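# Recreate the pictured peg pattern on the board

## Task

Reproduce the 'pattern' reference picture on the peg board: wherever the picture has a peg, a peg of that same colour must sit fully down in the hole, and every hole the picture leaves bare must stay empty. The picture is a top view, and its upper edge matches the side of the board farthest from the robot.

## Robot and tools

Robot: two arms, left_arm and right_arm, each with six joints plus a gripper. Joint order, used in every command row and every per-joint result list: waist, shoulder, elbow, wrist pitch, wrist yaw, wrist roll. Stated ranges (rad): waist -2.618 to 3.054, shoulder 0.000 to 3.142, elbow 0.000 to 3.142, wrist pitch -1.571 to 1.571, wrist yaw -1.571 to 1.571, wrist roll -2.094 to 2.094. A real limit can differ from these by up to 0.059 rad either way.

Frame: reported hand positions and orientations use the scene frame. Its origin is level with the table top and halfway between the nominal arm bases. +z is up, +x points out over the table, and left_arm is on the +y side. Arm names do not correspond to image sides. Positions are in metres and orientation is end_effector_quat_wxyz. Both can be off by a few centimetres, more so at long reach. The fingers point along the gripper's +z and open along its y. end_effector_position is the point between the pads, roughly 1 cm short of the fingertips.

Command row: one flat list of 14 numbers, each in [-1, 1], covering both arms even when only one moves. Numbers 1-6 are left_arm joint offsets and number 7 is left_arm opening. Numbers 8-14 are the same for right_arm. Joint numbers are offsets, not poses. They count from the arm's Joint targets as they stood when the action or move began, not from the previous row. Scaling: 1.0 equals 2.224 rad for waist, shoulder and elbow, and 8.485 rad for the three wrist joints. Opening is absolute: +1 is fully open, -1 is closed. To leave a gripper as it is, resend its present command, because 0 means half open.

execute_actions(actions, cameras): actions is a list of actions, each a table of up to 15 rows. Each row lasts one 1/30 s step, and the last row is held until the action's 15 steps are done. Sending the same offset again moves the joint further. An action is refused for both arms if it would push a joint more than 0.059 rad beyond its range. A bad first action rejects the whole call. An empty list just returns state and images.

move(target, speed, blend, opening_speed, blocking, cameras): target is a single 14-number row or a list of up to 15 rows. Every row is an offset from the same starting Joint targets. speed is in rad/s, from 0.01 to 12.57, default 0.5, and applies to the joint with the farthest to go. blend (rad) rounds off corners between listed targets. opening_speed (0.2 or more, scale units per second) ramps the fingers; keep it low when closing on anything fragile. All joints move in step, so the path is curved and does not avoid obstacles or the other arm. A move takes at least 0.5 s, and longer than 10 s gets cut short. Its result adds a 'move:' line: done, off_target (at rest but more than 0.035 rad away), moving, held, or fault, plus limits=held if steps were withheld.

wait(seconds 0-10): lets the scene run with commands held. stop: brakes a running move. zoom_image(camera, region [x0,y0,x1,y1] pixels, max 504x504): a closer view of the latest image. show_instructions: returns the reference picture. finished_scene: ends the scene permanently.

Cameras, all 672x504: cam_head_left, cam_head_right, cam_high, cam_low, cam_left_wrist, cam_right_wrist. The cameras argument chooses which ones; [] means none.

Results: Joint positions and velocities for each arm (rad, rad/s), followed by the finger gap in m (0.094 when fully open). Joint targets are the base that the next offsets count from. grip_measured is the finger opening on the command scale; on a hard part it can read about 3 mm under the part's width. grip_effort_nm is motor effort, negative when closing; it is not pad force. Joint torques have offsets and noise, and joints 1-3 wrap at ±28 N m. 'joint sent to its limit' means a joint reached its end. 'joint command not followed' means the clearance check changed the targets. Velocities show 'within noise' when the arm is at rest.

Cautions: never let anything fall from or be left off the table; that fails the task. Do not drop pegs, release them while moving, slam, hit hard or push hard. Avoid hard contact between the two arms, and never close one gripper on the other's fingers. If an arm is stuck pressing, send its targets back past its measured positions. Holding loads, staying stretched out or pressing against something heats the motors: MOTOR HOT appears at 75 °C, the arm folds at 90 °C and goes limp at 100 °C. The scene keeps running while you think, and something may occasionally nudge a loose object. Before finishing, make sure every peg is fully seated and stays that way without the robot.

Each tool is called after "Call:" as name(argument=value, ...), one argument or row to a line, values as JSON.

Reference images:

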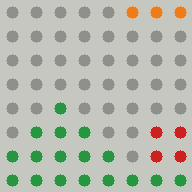

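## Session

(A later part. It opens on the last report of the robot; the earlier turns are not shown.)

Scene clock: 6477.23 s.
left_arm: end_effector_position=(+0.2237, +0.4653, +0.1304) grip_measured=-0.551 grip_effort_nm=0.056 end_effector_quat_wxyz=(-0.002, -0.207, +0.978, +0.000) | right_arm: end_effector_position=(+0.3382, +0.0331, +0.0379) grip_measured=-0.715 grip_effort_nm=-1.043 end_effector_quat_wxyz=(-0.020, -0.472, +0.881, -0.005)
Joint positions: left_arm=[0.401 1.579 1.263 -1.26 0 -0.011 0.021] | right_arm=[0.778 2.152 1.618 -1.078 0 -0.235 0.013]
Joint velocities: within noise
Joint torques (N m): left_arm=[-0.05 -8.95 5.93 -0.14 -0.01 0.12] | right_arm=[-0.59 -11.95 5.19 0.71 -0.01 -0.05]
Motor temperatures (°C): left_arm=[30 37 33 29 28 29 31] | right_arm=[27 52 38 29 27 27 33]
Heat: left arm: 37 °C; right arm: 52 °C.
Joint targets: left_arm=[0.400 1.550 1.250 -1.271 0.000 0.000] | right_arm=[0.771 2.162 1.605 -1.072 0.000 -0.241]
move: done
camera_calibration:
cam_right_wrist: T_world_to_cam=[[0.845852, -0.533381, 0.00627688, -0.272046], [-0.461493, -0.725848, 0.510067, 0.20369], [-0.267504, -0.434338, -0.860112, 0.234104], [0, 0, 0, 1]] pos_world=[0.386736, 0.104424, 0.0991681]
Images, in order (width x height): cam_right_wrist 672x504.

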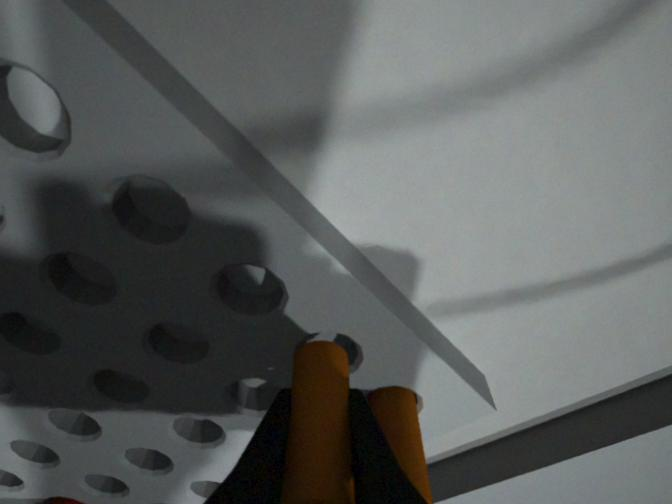

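Call:
move(
  target=[
    [0,0,0,0,0,0,-0.55,0.0110,0,0,0,0,0,-1],
    [0,0,0,0,0,0,-0.55,-0.0014,0,0,0,0,0,-1],
  ],
  speed=0.1,
  cameras=["cam_right_wrist"],
)

Call:
zoom_image(
  camera="cam_right_wrist",
  region=[240, 260, 420, 395],
)

Scene clock: 6488.20 s.
left_arm: end_effector_position=(+0.2237, +0.4653, +0.1304) grip_measured=-0.551 grip_effort_nm=0.066 end_effector_quat_wxyz=(-0.002, -0.207, +0.978, +0.000) | right_arm: end_effector_position=(+0.3391, +0.0321, +0.0379) grip_measured=-0.715 grip_effort_nm=-1.048 end_effector_quat_wxyz=(-0.020, -0.471, +0.882, -0.005)
Joint positions: left_arm=[0.401 1.579 1.263 -1.26 0 -0.011 0.021] | right_arm=[0.774 2.152 1.618 -1.078 0 -0.235 0.013]
Joint velocities: within noise
Joint torques (N m): left_arm=[-0.06 -8.99 5.98 -0.14 -0.01 0.14] | right_arm=[-0.66 -11.95 5.19 0.71 -0.02 -0.04]
Motor temperatures (°C): left_arm=[30 37 33 29 28 29 31] | right_arm=[27 52 38 29 27 27 33]
Heat: left arm: 37 °C; right arm: 52 °C.
Joint targets: left_arm=[0.400 1.550 1.250 -1.271 0.000 0.000] | right_arm=[0.767 2.162 1.605 -1.072 0.000 -0.241]
move: done
camera_calibration:
cam_right_wrist: T_world_to_cam=[[0.843995, -0.536315, 0.00624926, -0.272577], [-0.46401, -0.724267, 0.510031, 0.204146], [-0.269011, -0.433363, -0.860133, 0.234365], [0, 0, 0, 1]] pos_world=[0.387826, 0.103234, 0.099168]
Images, in order (width x height): cam_right_wrist 672x504.

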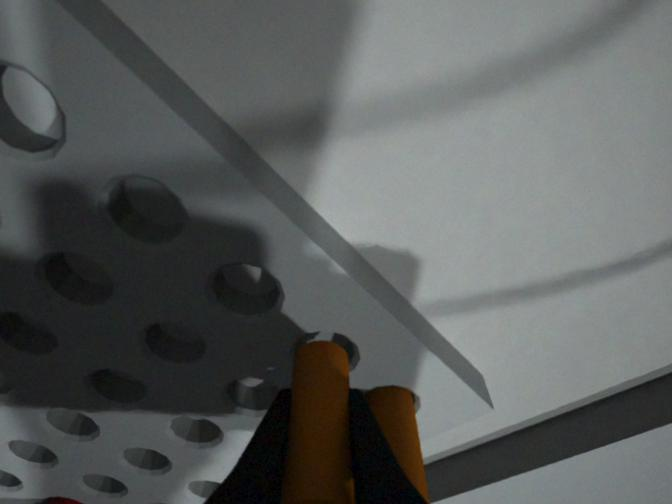

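Scaled by 2.800 from the camera's 672x504 image, which has a finer 960x720 frame.

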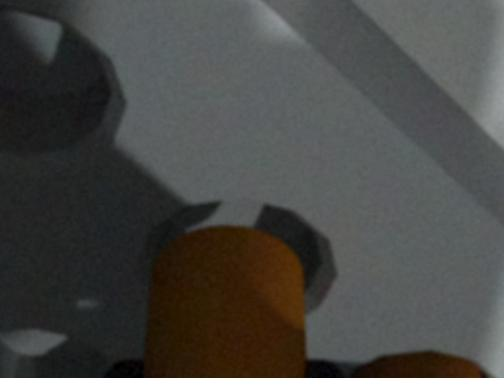

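Call:
move(
  target=[
    [0,0,0,0,0,0,-0.55,0.0130,0,0,0,0,0,-1],
    [0,0,0,0,0,0,-0.55,-0.0010,0,0,0,0,0,-1],
  ],
  speed=0.1,
  cameras=["cam_right_wrist"],
)

Call:
zoom_image(
  camera="cam_right_wrist",
  region=[240, 260, 420, 395],
)

Scene clock: 6500.90 s.
left_arm: end_effector_position=(+0.2237, +0.4653, +0.1304) grip_measured=-0.551 grip_effort_nm=0.061 end_effector_quat_wxyz=(-0.002, -0.207, +0.978, +0.000) | right_arm: end_effector_position=(+0.3400, +0.0312, +0.0379) grip_measured=-0.715 grip_effort_nm=-1.043 end_effector_quat_wxyz=(-0.020, -0.469, +0.883, -0.005)
Joint positions: left_arm=[0.401 1.579 1.263 -1.26 0 -0.011 0.021] | right_arm=[0.771 2.152 1.618 -1.078 0 -0.235 0.013]
Joint velocities: within noise
Joint torques (N m): left_arm=[-0.06 -9.13 6.02 -0.15 0 0.13] | right_arm=[-0.57 -11.96 5.19 0.71 -0.01 -0.04]
Motor temperatures (°C): left_arm=[30 37 33 29 28 29 31] | right_arm=[27 52 38 29 27 27 33]
Heat: left arm: 37 °C; right arm: 52 °C.
Joint targets: left_arm=[0.400 1.550 1.250 -1.271 0.000 0.000] | right_arm=[0.765 2.162 1.605 -1.072 0.000 -0.241]
move: done
camera_calibration:
cam_right_wrist: T_world_to_cam=[[0.842371, -0.538862, 0.00627408, -0.27314], [-0.466203, -0.722848, 0.510045, 0.204641], [-0.270309, -0.432572, -0.860125, 0.234652], [0, 0, 0, 1]] pos_world=[0.388918, 0.102243, 0.099168]
Images, in order (width x height): cam_right_wrist 672x504.

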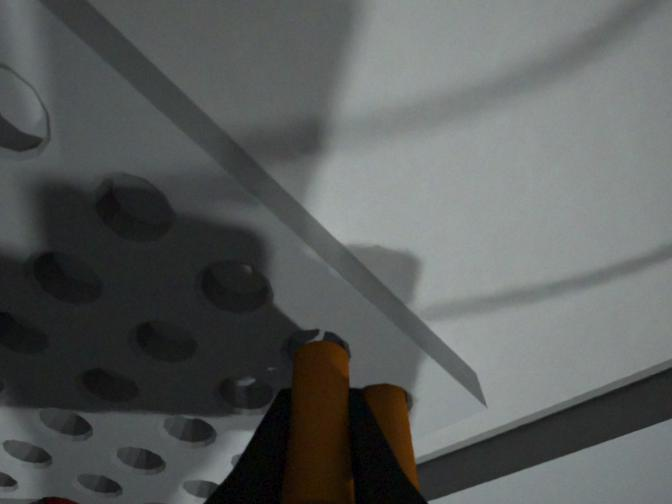

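Scaled by 2.800 from the camera's 672x504 image, which has a finer 960x720 frame.

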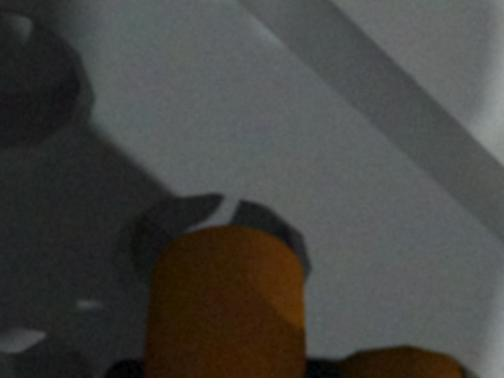

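Call:
move(
  target=[
    [0,0,0,0,0,0,-0.55,0.0137,0,0,0,0,0,-1],
    [0,0,0,0,0,0,-0.55,0.0006,0,0,0,0,0,-1],
  ],
  speed=0.1,
  cameras=["cam_right_wrist"],
)

Call:
zoom_image(
  camera="cam_right_wrist",
  region=[240, 260, 420, 395],
)

Scene clock: 6507.57 s.
left_arm: end_effector_position=(+0.2237, +0.4653, +0.1304) grip_measured=-0.551 grip_effort_nm=0.056 end_effector_quat_wxyz=(-0.002, -0.207, +0.978, +0.000) | right_arm: end_effector_position=(+0.3393, +0.0318, +0.0379) grip_measured=-0.715 grip_effort_nm=-1.048 end_effector_quat_wxyz=(-0.020, -0.470, +0.882, -0.005)
Joint positions: left_arm=[0.401 1.579 1.263 -1.26 0 -0.011 0.021] | right_arm=[0.774 2.152 1.618 -1.078 0 -0.235 0.013]
Joint velocities: within noise
Joint torques (N m): left_arm=[-0.12 -9.02 5.98 -0.14 0 0.11] | right_arm=[-0.68 -11.96 5.19 0.71 -0.02 -0.04]
Motor temperatures (°C): left_arm=[30 37 33 29 28 29 31] | right_arm=[27 52 38 29 27 27 34]
Heat: left arm: 37 °C; right arm: 52 °C.
Joint targets: left_arm=[0.400 1.550 1.250 -1.271 0.000 0.000] | right_arm=[0.767 2.162 1.605 -1.072 0.000 -0.241]
move: done
camera_calibration:
cam_right_wrist: T_world_to_cam=[[0.843815, -0.536597, 0.00628791, -0.272841], [-0.464276, -0.724113, 0.510008, 0.20423], [-0.269115, -0.433272, -0.860147, 0.234392], [0, 0, 0, 1]] pos_world=[0.388125, 0.103035, 0.0991678]
Images, in order (width x height): cam_right_wrist 672x504.

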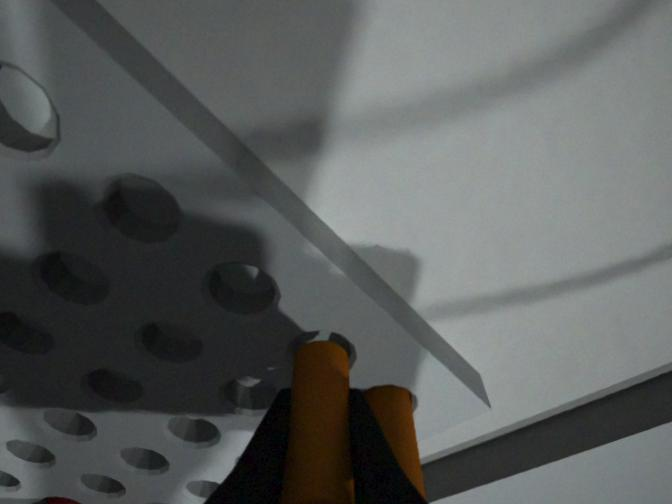

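Scaled by 2.800 from the camera's 672x504 image, which has a finer 960x720 frame.

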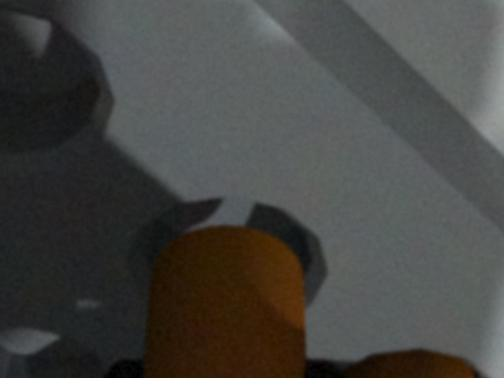

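Call:
move(
  target=[0,0,0,0,0,0,-0.55,0,0.0045,-0.0081,0.0032,0,0,-1],
  speed=0.08,
  cameras=["cam_right_wrist"],
)

Call:
zoom_image(
  camera="cam_right_wrist",
  region=[240, 260, 420, 395],
)

Scene clock: 6516.17 s.
left_arm: end_effector_position=(+0.2237, +0.4653, +0.1304) grip_measured=-0.551 grip_effort_nm=0.061 end_effector_quat_wxyz=(-0.002, -0.207, +0.978, +0.000) | right_arm: end_effector_position=(+0.3393, +0.0316, +0.0337) grip_measured=-0.715 grip_effort_nm=-1.043 end_effector_quat_wxyz=(-0.018, -0.470, +0.882, -0.005)
Joint positions: left_arm=[0.401 1.579 1.263 -1.26 0 -0.011 0.021] | right_arm=[0.773 2.152 1.6 -1.057 0 -0.235 0.013]
Joint velocities: within noise
Joint torques (N m): left_arm=[-0.1 -9.02 6.02 -0.17 -0.02 0.13] | right_arm=[-0.62 -11 5.05 0.79 -0.01 -0.04]
Motor temperatures (°C): left_arm=[30 37 33 29 28 29 31] | right_arm=[27 52 38 29 27 27 34]
Heat: left arm: 37 °C; right arm: 52 °C.
Joint targets: left_arm=[0.400 1.550 1.250 -1.271 0.000 0.000] | right_arm=[0.767 2.172 1.587 -1.045 0.000 -0.241]
move: done
camera_calibration:
cam_right_wrist: T_world_to_cam=[[0.843601, -0.53692, 0.00739429, -0.272823], [-0.466101, -0.725355, 0.506567, 0.206847], [-0.266622, -0.430787, -0.862169, 0.229788], [0, 0, 0, 1]] pos_world=[0.387832, 0.102543, 0.0953513]
Images, in order (width x height): cam_right_wrist 672x504.

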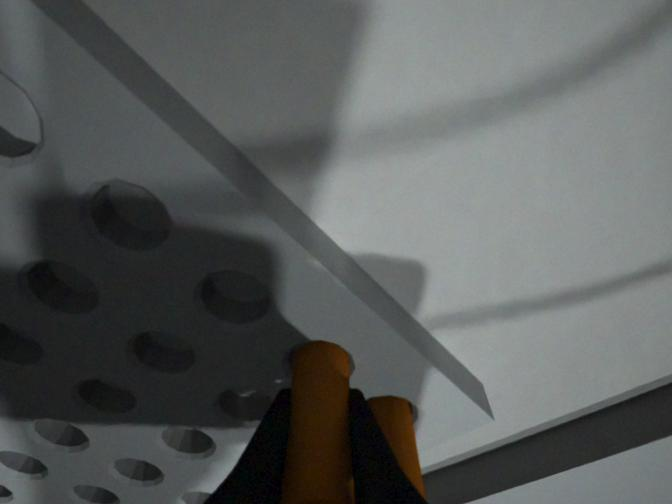

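Scaled by 2.800 from the camera's 672x504 image, which has a finer 960x720 frame.

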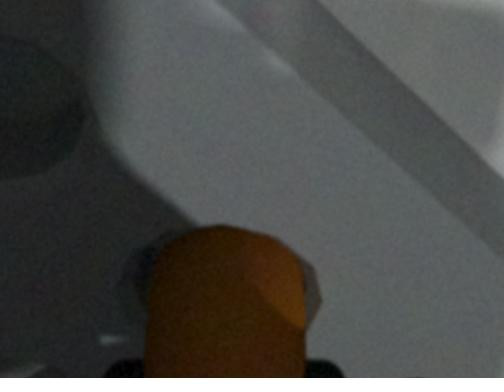

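Call:
move(
  target=[
    [0,0,0,0,0,0,-0.55,0.0045,0,0,0,0,0,-1],
    [0,0,0,0,0,0,-0.55,0.0058,0.0030,-0.0035,0.0017,0,0,-1],
  ],
  speed=0.08,
  cameras=["cam_right_wrist"],
)

Call:
zoom_image(
  camera="cam_right_wrist",
  region=[240, 260, 420, 395],
)

Scene clock: 6529.97 s.
left_arm: end_effector_position=(+0.2237, +0.4653, +0.1304) grip_measured=-0.551 grip_effort_nm=0.061 end_effector_quat_wxyz=(-0.002, -0.207, +0.978, +0.000) | right_arm: end_effector_position=(+0.3393, +0.0315, +0.0276) grip_measured=-0.715 grip_effort_nm=-1.048 end_effector_quat_wxyz=(-0.020, -0.470, +0.882, -0.005)
Joint positions: left_arm=[0.401 1.579 1.263 -1.26 0 -0.011 0.021] | right_arm=[0.773 2.163 1.592 -1.041 0 -0.235 0.013]
Joint velocities: within noise
Joint torques (N m): left_arm=[-0.14 -9.13 6.08 -0.14 -0.03 0.1] | right_arm=[0.62 -11.44 5.08 0.77 -0.01 -0.04]
Motor temperatures (°C): left_arm=[30 37 33 29 28 29 31] | right_arm=[27 52 38 29 27 27 34]
Heat: left arm: 37 °C; right arm: 52 °C.
Joint targets: left_arm=[0.400 1.550 1.250 -1.271 0.000 0.000] | right_arm=[0.779 2.179 1.579 -1.031 0.000 -0.241]
move: done
camera_calibration:
cam_right_wrist: T_world_to_cam=[[0.843638, -0.536874, 0.00646317, -0.272825], [-0.46478, -0.724218, 0.5094, 0.20936], [-0.268802, -0.432753, -0.860506, 0.225274], [0, 0, 0, 1]] pos_world=[0.388026, 0.102638, 0.0889649]
Images, in order (width x height): cam_right_wrist 672x504.

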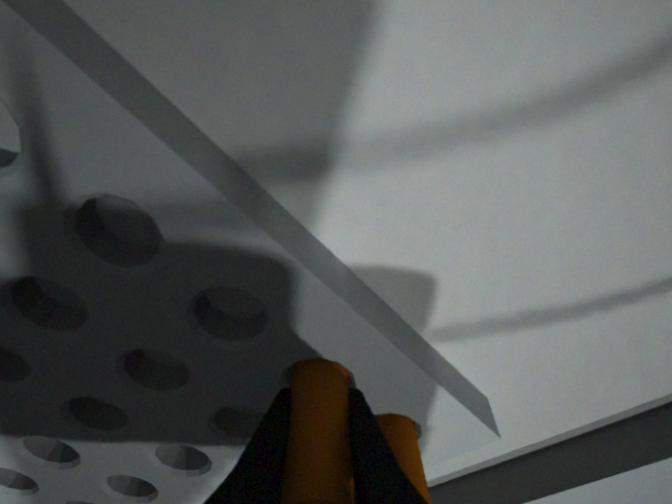

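Scaled by 2.800 from the camera's 672x504 image, which has a finer 960x720 frame.

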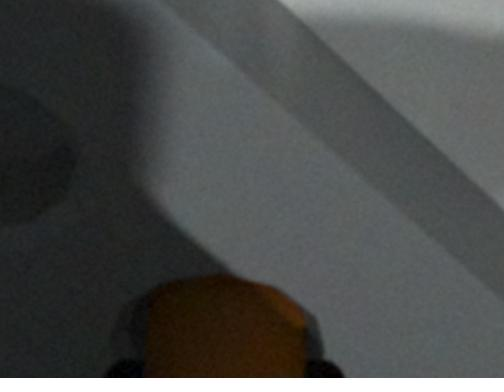

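Call:
move(
  target=[0,0,0,0,0,0,-0.55,-0.0013,0.0110,-0.0160,0.0070,0,0,-1],
  speed=0.08,
  cameras=[],
)

Scene clock: 6556.70 s.
left_arm: end_effector_position=(+0.2237, +0.4653, +0.1304) grip_measured=-0.551 grip_effort_nm=0.066 end_effector_quat_wxyz=(-0.002, -0.207, +0.978, +0.000) | right_arm: end_effector_position=(+0.3393, +0.0315, +0.0241) grip_measured=-0.715 grip_effort_nm=-1.048 end_effector_quat_wxyz=(-0.018, -0.470, +0.882, -0.005)
Joint positions: left_arm=[0.401 1.579 1.263 -1.26 0 -0.011 0.021] | right_arm=[0.773 2.163 1.579 -1.023 0 -0.235 0.013]
Joint velocities: within noise
Joint torques (N m): left_arm=[-0.01 -9.02 5.9 -0.13 0 0.1] | right_arm=[0.35 -9.2 2.99 1.27 -0.01 -0.04]
Motor temperatures (°C): left_arm=[30 37 33 29 28 29 31] | right_arm=[27 52 38 29 27 27 34]
Heat: left arm: 37 °C; right arm: 52 °C.
Joint targets: left_arm=[0.400 1.550 1.250 -1.271 0.000 0.000] | right_arm=[0.777 2.204 1.543 -0.971 0.001 -0.241]
move: off_target (right_arm); right_arm: the wrist pitch is farthest, 0.052 rad from its target
No camera images: "cameras" was empty.

Call:
move(
  target=[
    [0,0,0,0,0,0,-0.55,-0.0010,-0.0150,0.0110,-0.0062,0,0,-1],
    [0,0,0,0,0,0,-0.55,-0.0010,-0.0150,0.0110,-0.0062,0,0,-0.55],
    [0,0,0,0,0,0,-0.55,-0.0010,-0.0551,0.1271,-0.0380,0,0,-0.55],
    [0,0,0,0,0,0,-0.55,-0.2370,-0.0551,0.1271,-0.0380,0,-0.1258,-0.55],
    [0,0,0,0,0,0,-0.55,-0.2370,-0.1949,-0.1805,0.0053,0,-0.1258,-0.3],
  ],
  speed=[0.15,0.15,0.35,0.8,0.5],
  blend=[0,0,0,0.05,0],
  cameras=["cam_right_wrist"],
)

Scene clock: 6572.17 s.
left_arm: end_effector_position=(+0.2237, +0.4653, +0.1304) grip_measured=-0.551 grip_effort_nm=0.051 end_effector_quat_wxyz=(-0.002, -0.207, +0.978, +0.000) | right_arm: end_effector_position=(+0.3522, -0.1699, +0.0449) grip_measured=-0.303 grip_effort_nm=0.115 end_effector_quat_wxyz=(+0.006, +0.688, -0.726, -0.001)
Joint positions: left_arm=[0.401 1.579 1.263 -1.26 0 -0.011 0.021] | right_arm=[0.246 1.81 1.155 -0.926 0.004 -1.301 0.033]
Joint velocities: within noise
Joint torques (N m): left_arm=[-0.03 -8.96 6.12 -0.16 0.06 0.1] | right_arm=[0.36 -13.18 4.97 0.71 -0.04 -0.05]
Motor temperatures (°C): left_arm=[30 37 33 29 28 29 31] | right_arm=[27 53 38 30 27 27 33]
Heat: left arm: 37 °C; right arm: 53 °C.
Joint targets: left_arm=[0.400 1.550 1.250 -1.271 0.000 0.000] | right_arm=[0.250 1.770 1.142 -0.926 0.000 -1.308]
move: off_target (right_arm); target 5's new numbers were sent with right_arm's shoulder 0.040 rad from that target; right_arm: the shoulder is farthest, 0.040 rad from its target
camera_calibration:
cam_right_wrist: T_world_to_cam=[[0.99956, -0.0285344, 0.00804518, -0.360629], [-0.0288909, -0.876626, 0.480305, -0.117447], [-0.0066526, -0.480326, -0.877065, 0.0568068], [0, 0, 0, 1]] pos_world=[0.357455, -0.085962, 0.109135]
Images, in order (width x height): cam_right_wrist 672x504.

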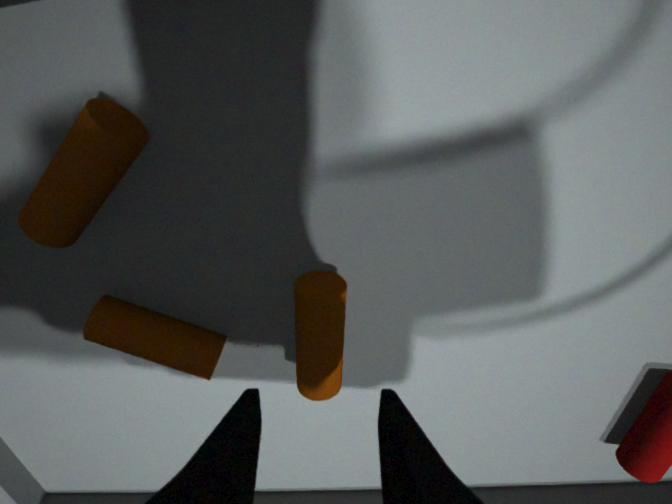

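Call:
move(
  target=[
    [0,0,0,0,0,0,-0.55,0.0157,0.018,0,0,0,0.0052,-0.3],
    [0,0,0,0,0,0,-0.55,0.0157,0.0387,-0.0247,0.0126,0,0.0052,-0.3],
  ],
  speed=[0.2,0.12],
  cameras=["cam_right_wrist"],
)

Scene clock: 6587.87 s.
left_arm: end_effector_position=(+0.2237, +0.4653, +0.1304) grip_measured=-0.551 grip_effort_nm=0.061 end_effector_quat_wxyz=(-0.002, -0.207, +0.978, +0.000) | right_arm: end_effector_position=(+0.3531, -0.1588, +0.0231) grip_measured=-0.303 grip_effort_nm=0.115 end_effector_quat_wxyz=(-0.003, +0.689, -0.725, +0.004)
Joint positions: left_arm=[0.401 1.579 1.263 -1.26 0 -0.011 0.021] | right_arm=[0.28 1.843 1.101 -0.82 0.004 -1.27 0.033]
Joint velocities: within noise
Joint torques (N m): left_arm=[-0.24 -9.03 5.85 -0.14 0 0.11] | right_arm=[0.42 -8.02 4.68 0.75 -0.06 0.07]
Motor temperatures (°C): left_arm=[30 37 33 29 28 29 31] | right_arm=[27 54 38 29 27 27 33]
Heat: left arm: 37 °C; right arm: 54 °C.
Joint targets: left_arm=[0.400 1.550 1.250 -1.271 0.000 0.000] | right_arm=[0.284 1.856 1.087 -0.819 0.001 -1.264]
move: done
camera_calibration:
cam_right_wrist: T_world_to_cam=[[0.9993, -0.025922, 0.0269772, -0.360879], [-0.0356454, -0.878678, 0.476082, -0.0950298], [0.0113633, -0.476711, -0.878987, 0.0373417], [0, 0, 0, 1]] pos_world=[0.356815, -0.0750541, 0.0878003]
Images, in order (width x height): cam_right_wrist 672x504.

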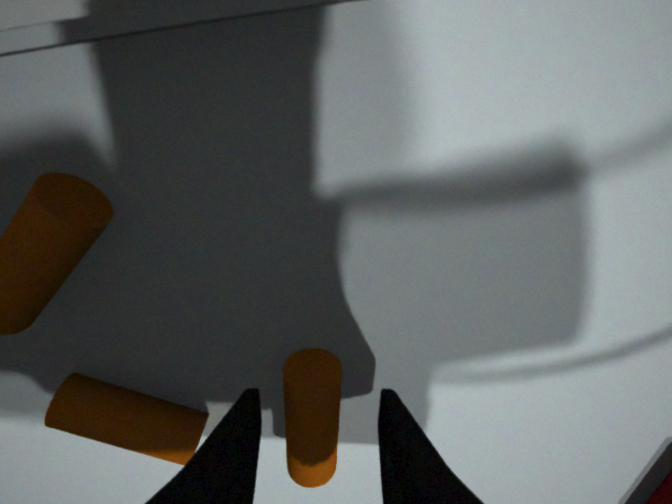

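Call:
move(
  target=[
    [0,0,0,0,0,0,-0.55,0,0.0008,-0.0028,0.0008,0,0,-0.3],
    [0,0,0,0,0,0,-0.55,0,0.0008,-0.0028,0.0008,0,0,-1],
    [0,0,0,0,0,0,-0.55,0,-0.0621,0.1097,-0.0356,0,0,-1],
    [0,0,0,0,0,0,-0.55,-0.3076,0.2585,0.5274,-0.0705,0,0.1490,-1],
    [0,0,0,0,0,0,-0.55,-0.3076,0.2653,0.4308,-0.0437,0,0.1490,-1],
    [0,0,0,0,0,0,-0.55,-0.3076,0.2779,0.4303,-0.0404,0,0.1490,-1],
  ],
  speed=[0.1,0.2,0.4,0.8,0.4,0.06],
  blend=[0,0,0.03,0,0,0],
  cameras=["cam_right_wrist"],
)

Call:
move(
  target=[
    [0,0,0,0,0,0,-0.55,0,-0.002,0,-0.0006,0,0,-1],
    [0,0,0,0,0,0,-0.55,0,-0.002,0,-0.0006,0,0,-0.3],
    [0,0,0,0,0,0,-0.55,0,-0.0220,0.0976,-0.0301,0,0,-0.3],
  ],
  speed=[0.15,0.15,0.4],
  cameras=["cam_right_wrist"],
)

Scene clock: 6608.17 s.
left_arm: end_effector_position=(+0.2237, +0.4653, +0.1304) grip_measured=-0.551 grip_effort_nm=0.056 end_effector_quat_wxyz=(-0.002, -0.207, +0.978, +0.000) | right_arm: end_effector_position=(+0.4774, -0.4361, +0.0221) grip_measured=-0.745 grip_effort_nm=-1.048 end_effector_quat_wxyz=(+0.001, +0.213, +0.977, -0.002)
Joint positions: left_arm=[0.401 1.579 1.263 -1.26 0 -0.011 0.021] | right_arm=[-0.406 2.446 2.057 -1.18 0.004 -0.006 0.012]
Joint velocities: within noise
Joint torques (N m): left_arm=[-0.1 -9.07 5.85 -0.17 -0.01 0.13] | right_arm=[0.68 -13.03 5.45 0.93 -0.05 0.08]
Motor temperatures (°C): left_arm=[30 37 33 29 28 29 31] | right_arm=[27 52 39 29 27 27 33]
Heat: left arm: 37 °C; right arm: 52 °C.
Joint targets: left_arm=[0.400 1.550 1.250 -1.271 0.000 0.000] | right_arm=[-0.400 2.474 2.044 -1.162 0.001 0.000]
move: done
camera_calibration:
cam_right_wrist: T_world_to_cam=[[-0.393867, -0.91891, 0.0217472, -0.216501], [-0.805776, 0.356565, 0.472849, 0.572723], [-0.44226, 0.168716, -0.880875, 0.400844], [0, 0, 0, 1]] pos_world=[0.553491, -0.470787, 0.0869909]
Images, in order (width x height): cam_right_wrist 672x504.

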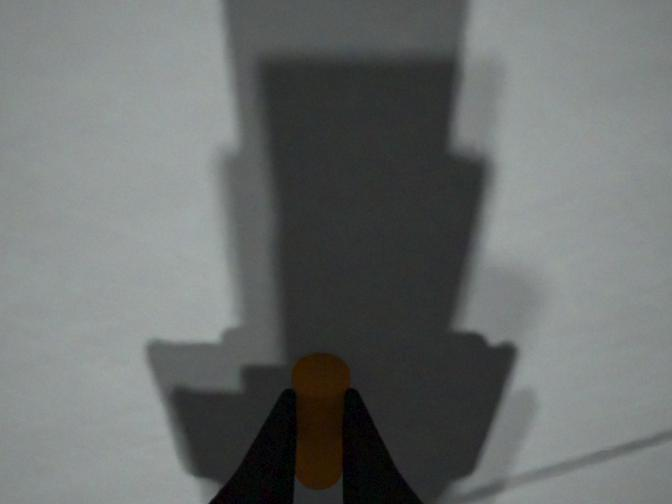

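Scene clock: 6610.70 s.
left_arm: end_effector_position=(+0.2237, +0.4653, +0.1304) grip_measured=-0.551 grip_effort_nm=0.071 end_effector_quat_wxyz=(-0.002, -0.207, +0.978, +0.000) | right_arm: end_effector_position=(+0.4674, -0.4315, +0.0642) grip_measured=-0.303 grip_effort_nm=0.115 end_effector_quat_wxyz=(-0.027, +0.213, +0.977, +0.004)
Joint positions: left_arm=[0.401 1.579 1.263 -1.26 0 -0.011 0.021] | right_arm=[-0.406 2.449 2.229 -1.406 0.004 -0.006 0.033]
Joint velocities: within noise
Joint torques (N m): left_arm=[-0.03 -9.13 5.91 -0.11 -0.02 0.12] | right_arm=[0.65 -17.88 9.74 0.48 -0.06 0.08]
Motor temperatures (°C): left_arm=[30 37 33 29 28 29 31] | right_arm=[27 53 39 29 27 27 33]
Heat: left arm: 37 °C; right arm: 53 °C.
Joint targets: left_arm=[0.400 1.550 1.250 -1.271 0.000 0.000] | right_arm=[-0.400 2.425 2.261 -1.417 0.001 0.000]
move: done
camera_calibration:
cam_right_wrist: T_world_to_cam=[[-0.393078, -0.919289, 0.019926, -0.21753], [-0.779673, 0.344711, 0.522766, 0.52259], [-0.487442, 0.189952, -0.852243, 0.46122], [0, 0, 0, 1]] pos_world=[0.546761, -0.467725, 0.124214]
Images, in order (width x height): cam_right_wrist 672x504.

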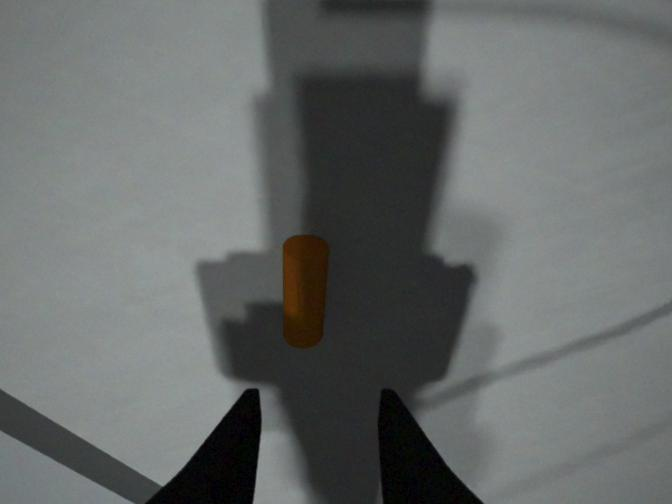

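Call:
move(
  target=[
    [0,0,0,0,0,0,-0.55,0.0045,-0.2878,-0.6929,0.2271,0,0,-0.3],
    [0,0,0,0,0,0,-0.55,0.0045,-0.1844,-0.7176,0.2549,0,0,-0.3],
    [0,0,0,0,0,0,-0.55,0.0045,-0.1844,-0.7176,0.2549,0,0,-1],
    [0,0,0,0,0,0,-0.55,0.0045,-0.2900,-0.6974,0.2288,0,0,-1],
  ],
  speed=[0.8,0.3,0.3,0.3],
  cameras=["cam_right_wrist"],
)

Call:
move(
  target=[
    [0,0,0,0,0,0,-0.55,0,-0.0130,0.2873,-0.1914,0,0,-1],
    [0,0,0,0,0,0,-0.55,-0.2293,-0.0130,0.2873,-0.1914,0,0,-1],
    [0,0,0,0,0,0,-0.55,-0.2293,0.0877,0.2805,-0.2319,0,0,-1],
    [0,0,0,0,0,0,-0.55,-0.2293,0.1273,0.2387,-0.2113,0,0,-1],
    [0,0,0,0,0,0,-0.55,-0.2293,0.1318,0.2387,-0.2101,0,0,-1],
  ],
  speed=[1.0,0.8,0.5,0.25,0.05],
  blend=[0.05,0.05,0.03,0,0],
  cameras=["cam_right_wrist"],
)

Call:
move(
  target=[
    [0,0,0,0,0,0,-0.55,0,-0.005,0,-0.0012,0,0,-1],
    [0,0,0,0,0,0,-0.55,0,-0.005,0,-0.0012,0,0,-0.3],
    [0,0,0,0,0,0,-0.55,0,-0.0022,0.1347,-0.0330,0,0,-0.3],
    [0,0,0,0,0,0,-0.55,0,-0.2666,-0.1205,0.0204,0,0,-0.3],
  ],
  speed=[0.15,0.15,0.3,0.6],
  cameras=["cam_right_wrist"],
)

Scene clock: 6633.20 s.
left_arm: end_effector_position=(+0.2237, +0.4653, +0.1304) grip_measured=-0.551 grip_effort_nm=0.056 end_effector_quat_wxyz=(-0.002, -0.207, +0.978, +0.000) | right_arm: end_effector_position=(+0.4545, -0.4211, +0.0559) grip_measured=-0.698 grip_effort_nm=-1.053 end_effector_quat_wxyz=(+0.451, +0.187, +0.867, -0.100)
Joint positions: left_arm=[0.401 1.579 1.263 -1.26 0 -0.011 0.021] | right_arm=[-0.398 1.814 0.681 0.521 0.004 -0.003 0.014]
Joint velocities: within noise
Joint torques (N m): left_arm=[-0.06 -8.96 5.93 -0.13 0.02 0.14] | right_arm=[0.79 -12.16 8.72 2.24 -0.05 0.05]
Motor temperatures (°C): left_arm=[30 37 33 29 28 29 31] | right_arm=[27 57 40 30 27 27 32]
Heat: left arm: 37 °C; right arm: 57 °C.
Joint targets: left_arm=[0.400 1.550 1.250 -1.271 0.000 0.000] | right_arm=[-0.390 1.780 0.710 0.524 0.000 0.000]
move: done
camera_calibration:
cam_right_wrist: T_world_to_cam=[[-0.415322, -0.909017, 0.0345922, -0.199313], [-0.819345, 0.35729, -0.448349, 0.590844], [0.395197, -0.214552, -0.893189, -0.12338], [0, 0, 0, 1]] pos_world=[0.450086, -0.418753, 0.161598]
Images, in order (width x height): cam_right_wrist 672x504.

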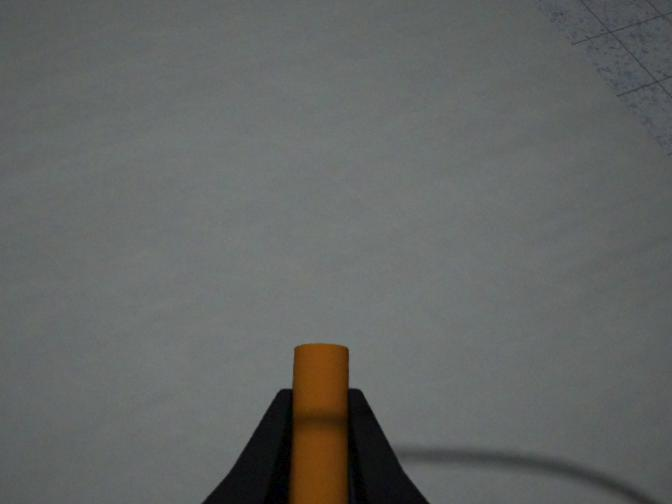

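Scene clock: 6637.67 s.
left_arm: end_effector_position=(+0.2237, +0.4653, +0.1304) grip_measured=-0.551 grip_effort_nm=0.056 end_effector_quat_wxyz=(-0.002, -0.207, +0.978, +0.000) | right_arm: end_effector_position=(+0.1908, -0.4273, +0.0205) grip_measured=-0.698 grip_effort_nm=-1.048 end_effector_quat_wxyz=(-0.220, +0.435, +0.866, +0.110)
Joint positions: left_arm=[0.401 1.579 1.263 -1.26 0 -0.011 0.021] | right_arm=[-0.904 2.052 1.252 -1.268 0.001 -0.003 0.014]
Joint velocities: within noise
Joint torques (N m): left_arm=[-0.17 -8.98 5.83 -0.11 0.01 0.11] | right_arm=[0.44 -8.28 3.73 -0.12 -0.04 0.03]
Motor temperatures (°C): left_arm=[30 37 33 29 28 29 31] | right_arm=[27 56 40 30 27 27 33]
Heat: left arm: 37 °C; right arm: 56 °C.
Joint targets: left_arm=[0.400 1.550 1.250 -1.271 0.000 0.000] | right_arm=[-0.900 2.073 1.241 -1.259 0.000 0.000]
move: done
camera_calibration:
cam_right_wrist: T_world_to_cam=[[-0.783811, -0.620987, 0.00385639, -0.119155], [-0.3375, 0.431189, 0.836761, 0.274429], [-0.521281, 0.654562, -0.547554, 0.48707], [0, 0, 0, 1]] pos_world=[0.253125, -0.511142, 0.0375253]
Images, in order (width x height): cam_right_wrist 672x504.

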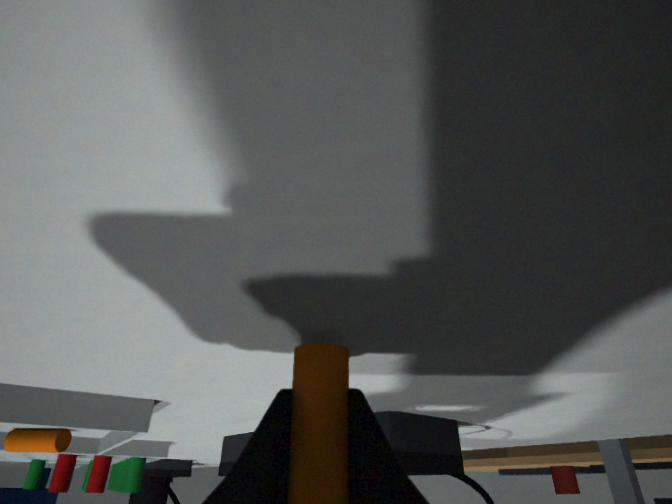

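Scene clock: 6641.70 s.
left_arm: end_effector_position=(+0.2237, +0.4653, +0.1304) grip_measured=-0.551 grip_effort_nm=0.051 end_effector_quat_wxyz=(-0.002, -0.207, +0.978, +0.000) | right_arm: end_effector_position=(+0.1895, -0.4255, +0.0847) grip_measured=-0.303 grip_effort_nm=0.110 end_effector_quat_wxyz=(-0.018, +0.449, +0.893, +0.008)
Joint positions: left_arm=[0.401 1.579 1.263 -1.26 0 -0.011 0.021] | right_arm=[-0.904 1.505 0.987 -1.093 0.001 -0.003 0.033]
Joint velocities: within noise
Joint torques (N m): left_arm=[-0.12 -8.96 5.86 -0.13 -0.01 0.11] | right_arm=[0.43 -8.36 5.08 0.74 -0.03 0.04]
Motor temperatures (°C): left_arm=[30 37 33 29 28 29 31] | right_arm=[27 56 39 30 27 27 33]
Heat: left arm: 37 °C; right arm: 56 °C.
Joint targets: left_arm=[0.400 1.550 1.250 -1.271 0.000 0.000] | right_arm=[-0.900 1.480 0.973 -1.086 0.000 0.000]
move: done
camera_calibration:
cam_right_wrist: T_world_to_cam=[[-0.786794, -0.616957, 0.0178537, -0.118247], [-0.523705, 0.682621, 0.509668, 0.389419], [-0.326631, 0.391654, -0.860186, 0.398076], [0, 0, 0, 1]] pos_world=[0.240928, -0.494687, 0.146056]
Images, in order (width x height): cam_right_wrist 672x504.

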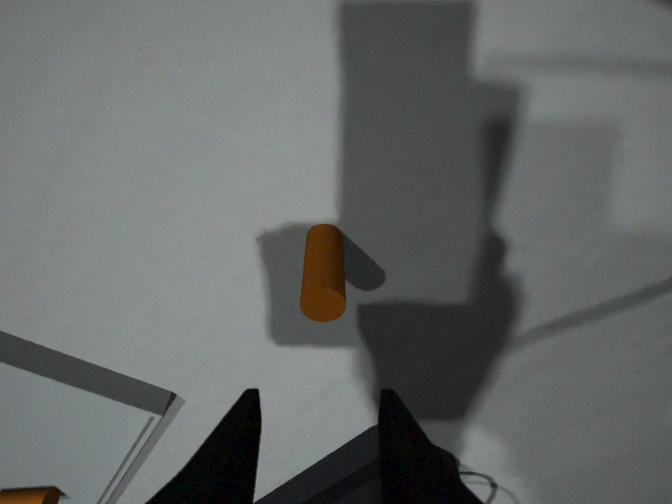

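Call:
move(
  target=[
    [0,0,0,0,0,0,-0.55,0,0.0635,-0.0768,0.0331,0,0,-0.3],
    [0,0,0,0,0,0,-0.55,0,0.0635,-0.0768,0.0331,0,0,-1],
    [0,0,0,0,0,0,-0.55,0,0.0580,0.0899,-0.0072,0,0,-1],
    [0,0,0,0,0,0,-0.55,0.7774,0.3215,0.4402,-0.0298,0,-0.0212,-1],
    [0,0,0,0,0,0,-0.55,0.7774,0.3381,0.3359,-0.0036,0,-0.0212,-1],
  ],
  speed=[0.25,0.3,0.3,0.8,0.25],
  cameras=["cam_right_wrist"],
)

Call:
zoom_image(
  camera="cam_right_wrist",
  region=[240, 260, 420, 395],
)

Scene clock: 6662.77 s.
left_arm: end_effector_position=(+0.2237, +0.4653, +0.1304) grip_measured=-0.551 grip_effort_nm=0.056 end_effector_quat_wxyz=(-0.002, -0.207, +0.978, +0.000) | right_arm: end_effector_position=(+0.3352, +0.0621, +0.0394) grip_measured=-0.715 grip_effort_nm=-1.048 end_effector_quat_wxyz=(-0.019, -0.470, +0.883, -0.005)
Joint positions: left_arm=[0.401 1.579 1.263 -1.26 0 -0.011 0.021] | right_arm=[0.834 2.218 1.732 -1.123 -0.001 -0.174 0.013]
Joint velocities: within noise
Joint torques (N m): left_arm=[-0.05 -9.18 5.91 -0.17 0 0.12] | right_arm=[-0.38 -12.34 5.33 0.72 -0.01 -0.05]
Motor temperatures (°C): left_arm=[30 37 33 29 28 29 31] | right_arm=[27 53 39 30 27 27 33]
Heat: left arm: 37 °C; right arm: 53 °C.
Joint targets: left_arm=[0.400 1.550 1.250 -1.271 0.000 0.000] | right_arm=[0.829 2.232 1.720 -1.116 0.001 -0.180]
move: done
camera_calibration:
cam_right_wrist: T_world_to_cam=[[0.842973, -0.537887, 0.00866398, -0.252901], [-0.467078, -0.723821, 0.50786, 0.224424], [-0.2669, -0.432158, -0.861396, 0.246972], [0, 0, 0, 1]] pos_world=[0.383929, 0.133142, 0.100956]
Images, in order (width x height): cam_right_wrist 672x504.

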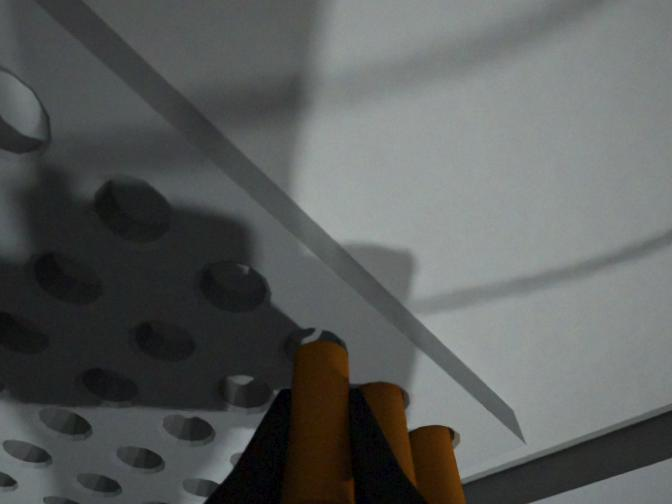

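Scaled by 2.800 from the camera's 672x504 image, which has a finer 960x720 frame.

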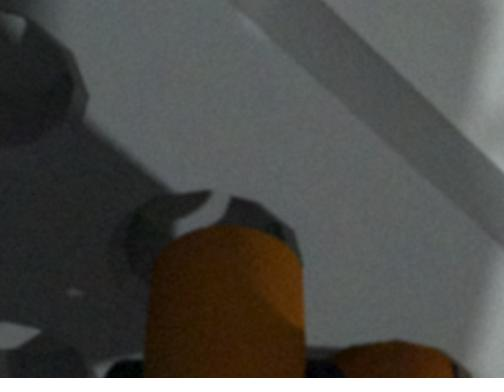

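Call:
move(
  target=[
    [0,0,0,0,0,0,-0.55,0.0120,0,0,0,0,0,-1],
    [0,0,0,0,0,0,-0.55,0.0011,0,0,0,0,0,-1],
  ],
  speed=0.1,
  cameras=["cam_right_wrist"],
)

Call:
zoom_image(
  camera="cam_right_wrist",
  region=[240, 260, 420, 395],
)

Scene clock: 6679.23 s.
left_arm: end_effector_position=(+0.2237, +0.4653, +0.1304) grip_measured=-0.551 grip_effort_nm=0.066 end_effector_quat_wxyz=(-0.002, -0.207, +0.978, +0.000) | right_arm: end_effector_position=(+0.3338, +0.0637, +0.0394) grip_measured=-0.715 grip_effort_nm=-1.048 end_effector_quat_wxyz=(-0.018, -0.472, +0.881, -0.005)
Joint positions: left_arm=[0.401 1.579 1.263 -1.26 0 -0.011 0.021] | right_arm=[0.839 2.218 1.732 -1.123 -0.002 -0.174 0.013]
Joint velocities: within noise
Joint torques (N m): left_arm=[-0.16 -9.1 6.02 -0.18 0 0.11] | right_arm=[-0.65 -12.31 5.33 0.73 -0.02 -0.04]
Motor temperatures (°C): left_arm=[30 37 33 29 28 29 31] | right_arm=[27 54 38 29 27 27 33]
Heat: left arm: 37 °C; right arm: 54 °C.
Joint targets: left_arm=[0.400 1.550 1.250 -1.271 0.000 0.000] | right_arm=[0.832 2.232 1.720 -1.116 0.000 -0.180]
move: done
camera_calibration:
cam_right_wrist: T_world_to_cam=[[0.845844, -0.533364, 0.00837583, -0.251976], [-0.463289, -0.72675, 0.507146, 0.223931], [-0.264407, -0.432847, -0.861819, 0.246465], [0, 0, 0, 1]] pos_world=[0.382045, 0.135028, 0.100953]
Images, in order (width x height): cam_right_wrist 672x504.

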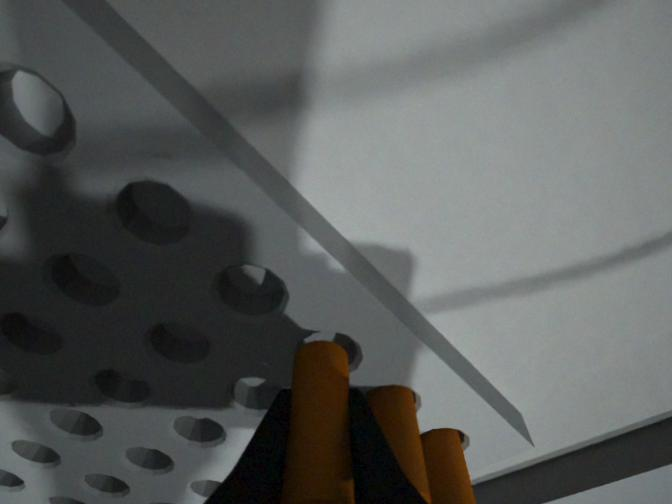

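Scaled by 2.800 from the camera's 672x504 image, which has a finer 960x720 frame.

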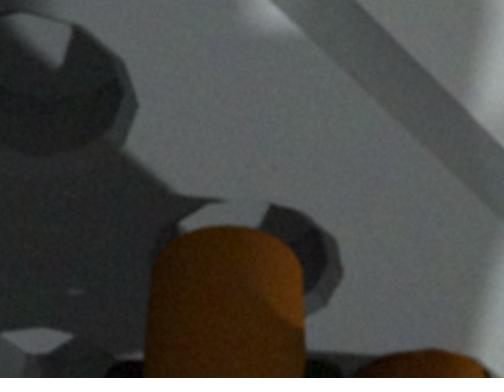

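Call:
move(
  target=[
    [0,0,0,0,0,0,-0.55,0.0115,0,0,0,0,0,-1],
    [0,0,0,0,0,0,-0.55,-0.0013,0,0,0,0,0,-1],
  ],
  speed=0.1,
  cameras=["cam_right_wrist"],
)

Call:
zoom_image(
  camera="cam_right_wrist",
  region=[240, 260, 420, 395],
)

Scene clock: 6686.03 s.
left_arm: end_effector_position=(+0.2237, +0.4653, +0.1304) grip_measured=-0.551 grip_effort_nm=0.061 end_effector_quat_wxyz=(-0.002, -0.207, +0.978, +0.000) | right_arm: end_effector_position=(+0.3347, +0.0629, +0.0394) grip_measured=-0.715 grip_effort_nm=-1.048 end_effector_quat_wxyz=(-0.018, -0.471, +0.882, -0.005)
Joint positions: left_arm=[0.401 1.579 1.263 -1.26 0 -0.011 0.021] | right_arm=[0.836 2.218 1.732 -1.123 -0.002 -0.174 0.013]
Joint velocities: within noise
Joint torques (N m): left_arm=[-0.08 -9.1 5.89 -0.14 -0.02 0.12] | right_arm=[-0.64 -12.31 5.33 0.72 0.01 -0.04]
Motor temperatures (°C): left_arm=[30 37 33 29 28 29 31] | right_arm=[27 54 38 29 27 27 33]
Heat: left arm: 37 °C; right arm: 54 °C.
Joint targets: left_arm=[0.400 1.550 1.250 -1.271 0.000 0.000] | right_arm=[0.829 2.232 1.720 -1.116 0.000 -0.180]
move: done
camera_calibration:
cam_right_wrist: T_world_to_cam=[[0.844229, -0.535917, 0.00839041, -0.252607], [-0.465487, -0.72534, 0.507152, 0.224343], [-0.265706, -0.432058, -0.861816, 0.2467], [0, 0, 0, 1]] pos_world=[0.383236, 0.133937, 0.100953]
Images, in order (width x height): cam_right_wrist 672x504.

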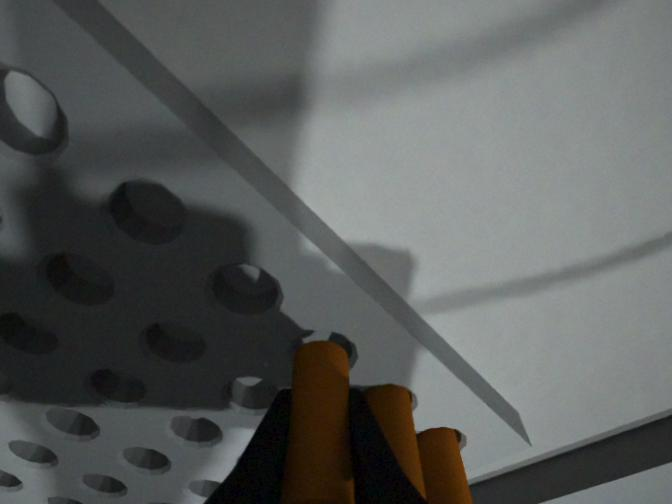

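Scaled by 2.800 from the camera's 672x504 image, which has a finer 960x720 frame.

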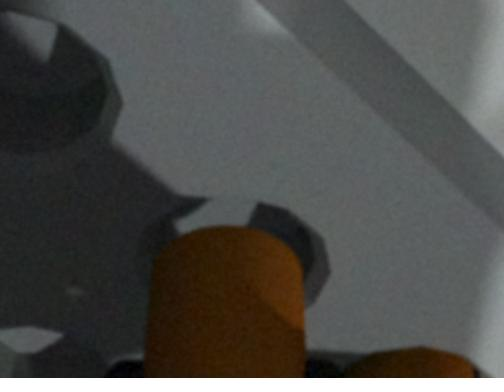

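Call:
move(
  target=[
    [0,0,0,0,0,0,-0.55,0,0.0011,-0.0049,0.0011,0,0,-1],
    [0,0,0,0,0,0,-0.55,0.0018,0.0040,-0.0126,0.0038,0,0,-1],
  ],
  speed=0.08,
  cameras=["cam_right_wrist"],
)

Call:
zoom_image(
  camera="cam_right_wrist",
  region=[240, 260, 420, 395],
)

Scene clock: 6702.43 s.
left_arm: end_effector_position=(+0.2237, +0.4653, +0.1304) grip_measured=-0.551 grip_effort_nm=0.066 end_effector_quat_wxyz=(-0.002, -0.207, +0.978, +0.000) | right_arm: end_effector_position=(+0.3339, +0.0620, +0.0312) grip_measured=-0.715 grip_effort_nm=-1.043 end_effector_quat_wxyz=(-0.019, -0.471, +0.882, -0.005)
Joint positions: left_arm=[0.401 1.579 1.263 -1.26 0 -0.011 0.021] | right_arm=[0.836 2.223 1.706 -1.092 -0.002 -0.174 0.013]
Joint velocities: within noise
Joint torques (N m): left_arm=[-0.08 -9.06 5.89 -0.14 -0.02 0.12] | right_arm=[-0.27 -11.9 5.11 0.74 0 -0.04]
Motor temperatures (°C): left_arm=[30 37 33 29 28 29 31] | right_arm=[27 54 38 29 27 27 33]
Heat: left arm: 37 °C; right arm: 54 °C.
Joint targets: left_arm=[0.400 1.550 1.250 -1.271 0.000 0.000] | right_arm=[0.833 2.241 1.692 -1.084 0.000 -0.180]
move: done
camera_calibration:
cam_right_wrist: T_world_to_cam=[[0.844203, -0.535958, 0.008349, -0.252272], [-0.465414, -0.725182, 0.507445, 0.227472], [-0.265915, -0.432272, -0.861644, 0.239168], [0, 0, 0, 1]] pos_world=[0.382436, 0.133137, 0.0927544]
Images, in order (width x height): cam_right_wrist 672x504.

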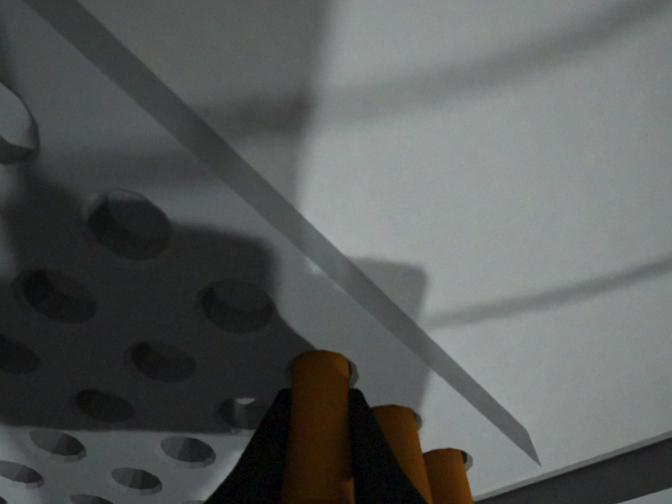

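Scaled by 2.800 from the camera's 672x504 image, which has a finer 960x720 frame.

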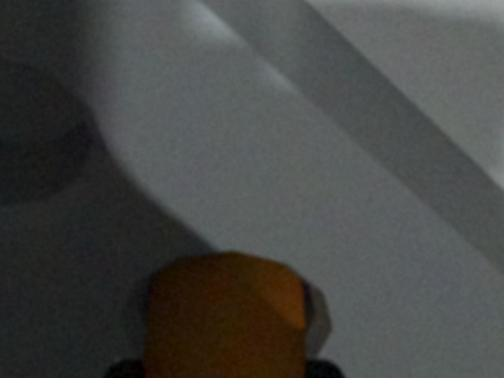

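Call:
move(
  target=[0,0,0,0,0,0,-0.55,0,0.0130,-0.0205,0.0087,0,0,-1],
  speed=0.08,
  cameras=[],
)

Scene clock: 6707.23 s.
left_arm: end_effector_position=(+0.2237, +0.4653, +0.1304) grip_measured=-0.551 grip_effort_nm=0.061 end_effector_quat_wxyz=(-0.002, -0.207, +0.978, +0.000) | right_arm: end_effector_position=(+0.3338, +0.0618, +0.0239) grip_measured=-0.715 grip_effort_nm=-1.048 end_effector_quat_wxyz=(-0.018, -0.471, +0.882, -0.005)
Joint positions: left_arm=[0.401 1.579 1.263 -1.26 0 -0.011 0.021] | right_arm=[0.836 2.229 1.686 -1.065 -0.001 -0.174 0.013]
Joint velocities: within noise
Joint torques (N m): left_arm=[-0.12 -9.06 5.98 -0.11 -0.01 0.15] | right_arm=[-0.27 -9.76 2.71 1.3 0 -0.04]
Motor temperatures (°C): left_arm=[30 37 33 29 28 29 31] | right_arm=[27 55 38 29 27 27 33]
Heat: left arm: 37 °C; right arm: 55 °C.
Joint targets: left_arm=[0.400 1.550 1.250 -1.271 0.000 0.000] | right_arm=[0.833 2.270 1.647 -1.010 0.001 -0.180]
move: off_target (right_arm); right_arm: the wrist pitch is farthest, 0.055 rad from its target
No camera images: "cameras" was empty.

Call:
move(
  target=[
    [0,0,0,0,0,0,-0.55,0,-0.0130,0.0150,-0.0070,0,0,-1],
    [0,0,0,0,0,0,-0.55,0,-0.0130,0.0150,-0.0070,0,0,-0.55],
    [0,0,0,0,0,0,-0.55,0,-0.0490,0.1367,-0.0388,0,0,-0.55],
    [0,0,0,0,0,0,-0.55,-0.5,-0.20,-0.1,-0.0388,0,0,-0.55],
  ],
  speed=[0.15,0.15,0.35,0.8],
  cameras=["cam_high","cam_head_right"],
)

Call:
zoom_image(
  camera="cam_high",
  region=[190, 360, 390, 504],
)

Scene clock: 6718.00 s.
left_arm: end_effector_position=(+0.2237, +0.4653, +0.1304) grip_measured=-0.551 grip_effort_nm=0.071 end_effector_quat_wxyz=(-0.002, -0.207, +0.978, +0.000) | right_arm: end_effector_position=(+0.3324, -0.3284, +0.1001) grip_measured=-0.552 grip_effort_nm=0.115 end_effector_quat_wxyz=(-0.092, +0.069, +0.993, +0.022)
Joint positions: left_arm=[0.401 1.579 1.263 -1.26 0 -0.011 0.021] | right_arm=[-0.285 1.866 1.438 -1.332 0.002 -0.176 0.021]
Joint velocities: within noise
Joint torques (N m): left_arm=[0.06 -9.11 5.96 -0.1 -0.01 0.08] | right_arm=[0.58 -13.9 4.93 0.27 -0.03 -0.03]
Motor temperatures (°C): left_arm=[30 37 33 29 28 29 31] | right_arm=[27 56 38 30 27 27 33]
Heat: left arm: 37 °C; right arm: 56 °C.
Joint targets: left_arm=[0.400 1.550 1.250 -1.271 0.000 0.000] | right_arm=[-0.279 1.825 1.424 -1.340 0.001 -0.180]
move: off_target (right_arm); right_arm: the shoulder is farthest, 0.041 rad from its target
Images, in order (width x height): cam_head_right 672x504, cam_high 672x504.

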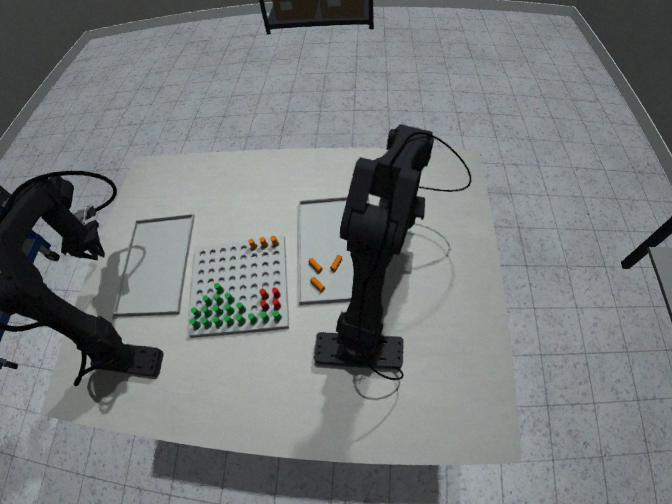

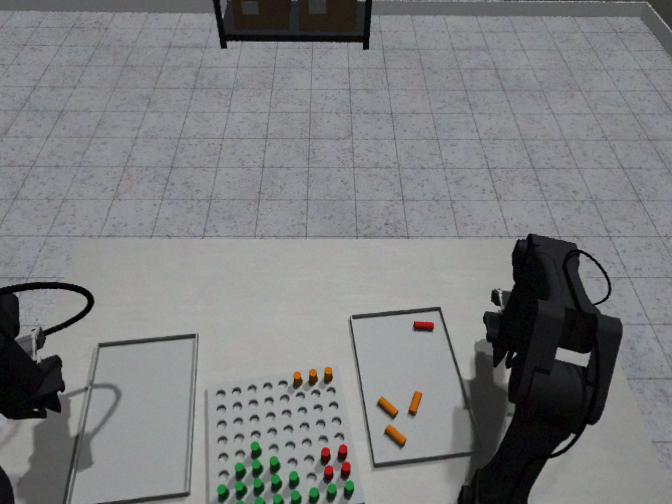

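Scaled by 2.520 from the camera's 672x504 image, which has a finer 960x720 frame.

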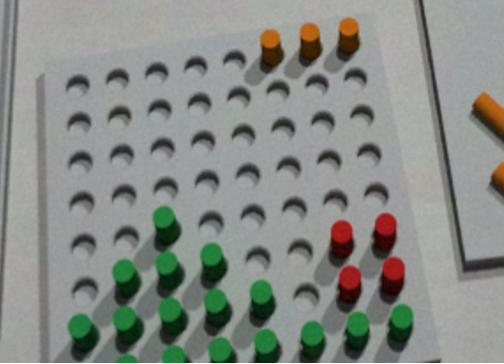

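Call:
zoom_image(
  camera="cam_head_right",
  region=[180, 225, 300, 345],
)

Scaled by 4.200 from the camera's 672x504 image, which has a finer 960x720 frame.

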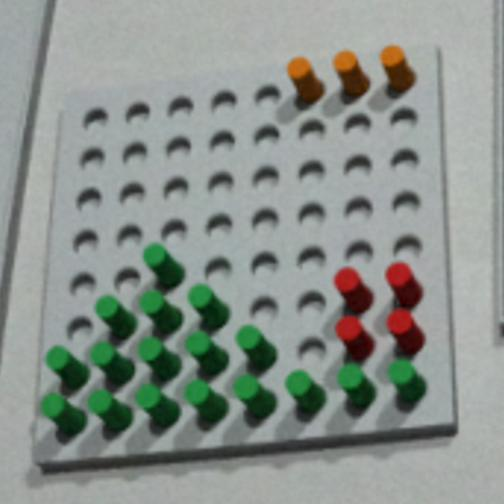

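Pattern complete.

Call:
finished_scene(
)

The scene is finished: the task was done.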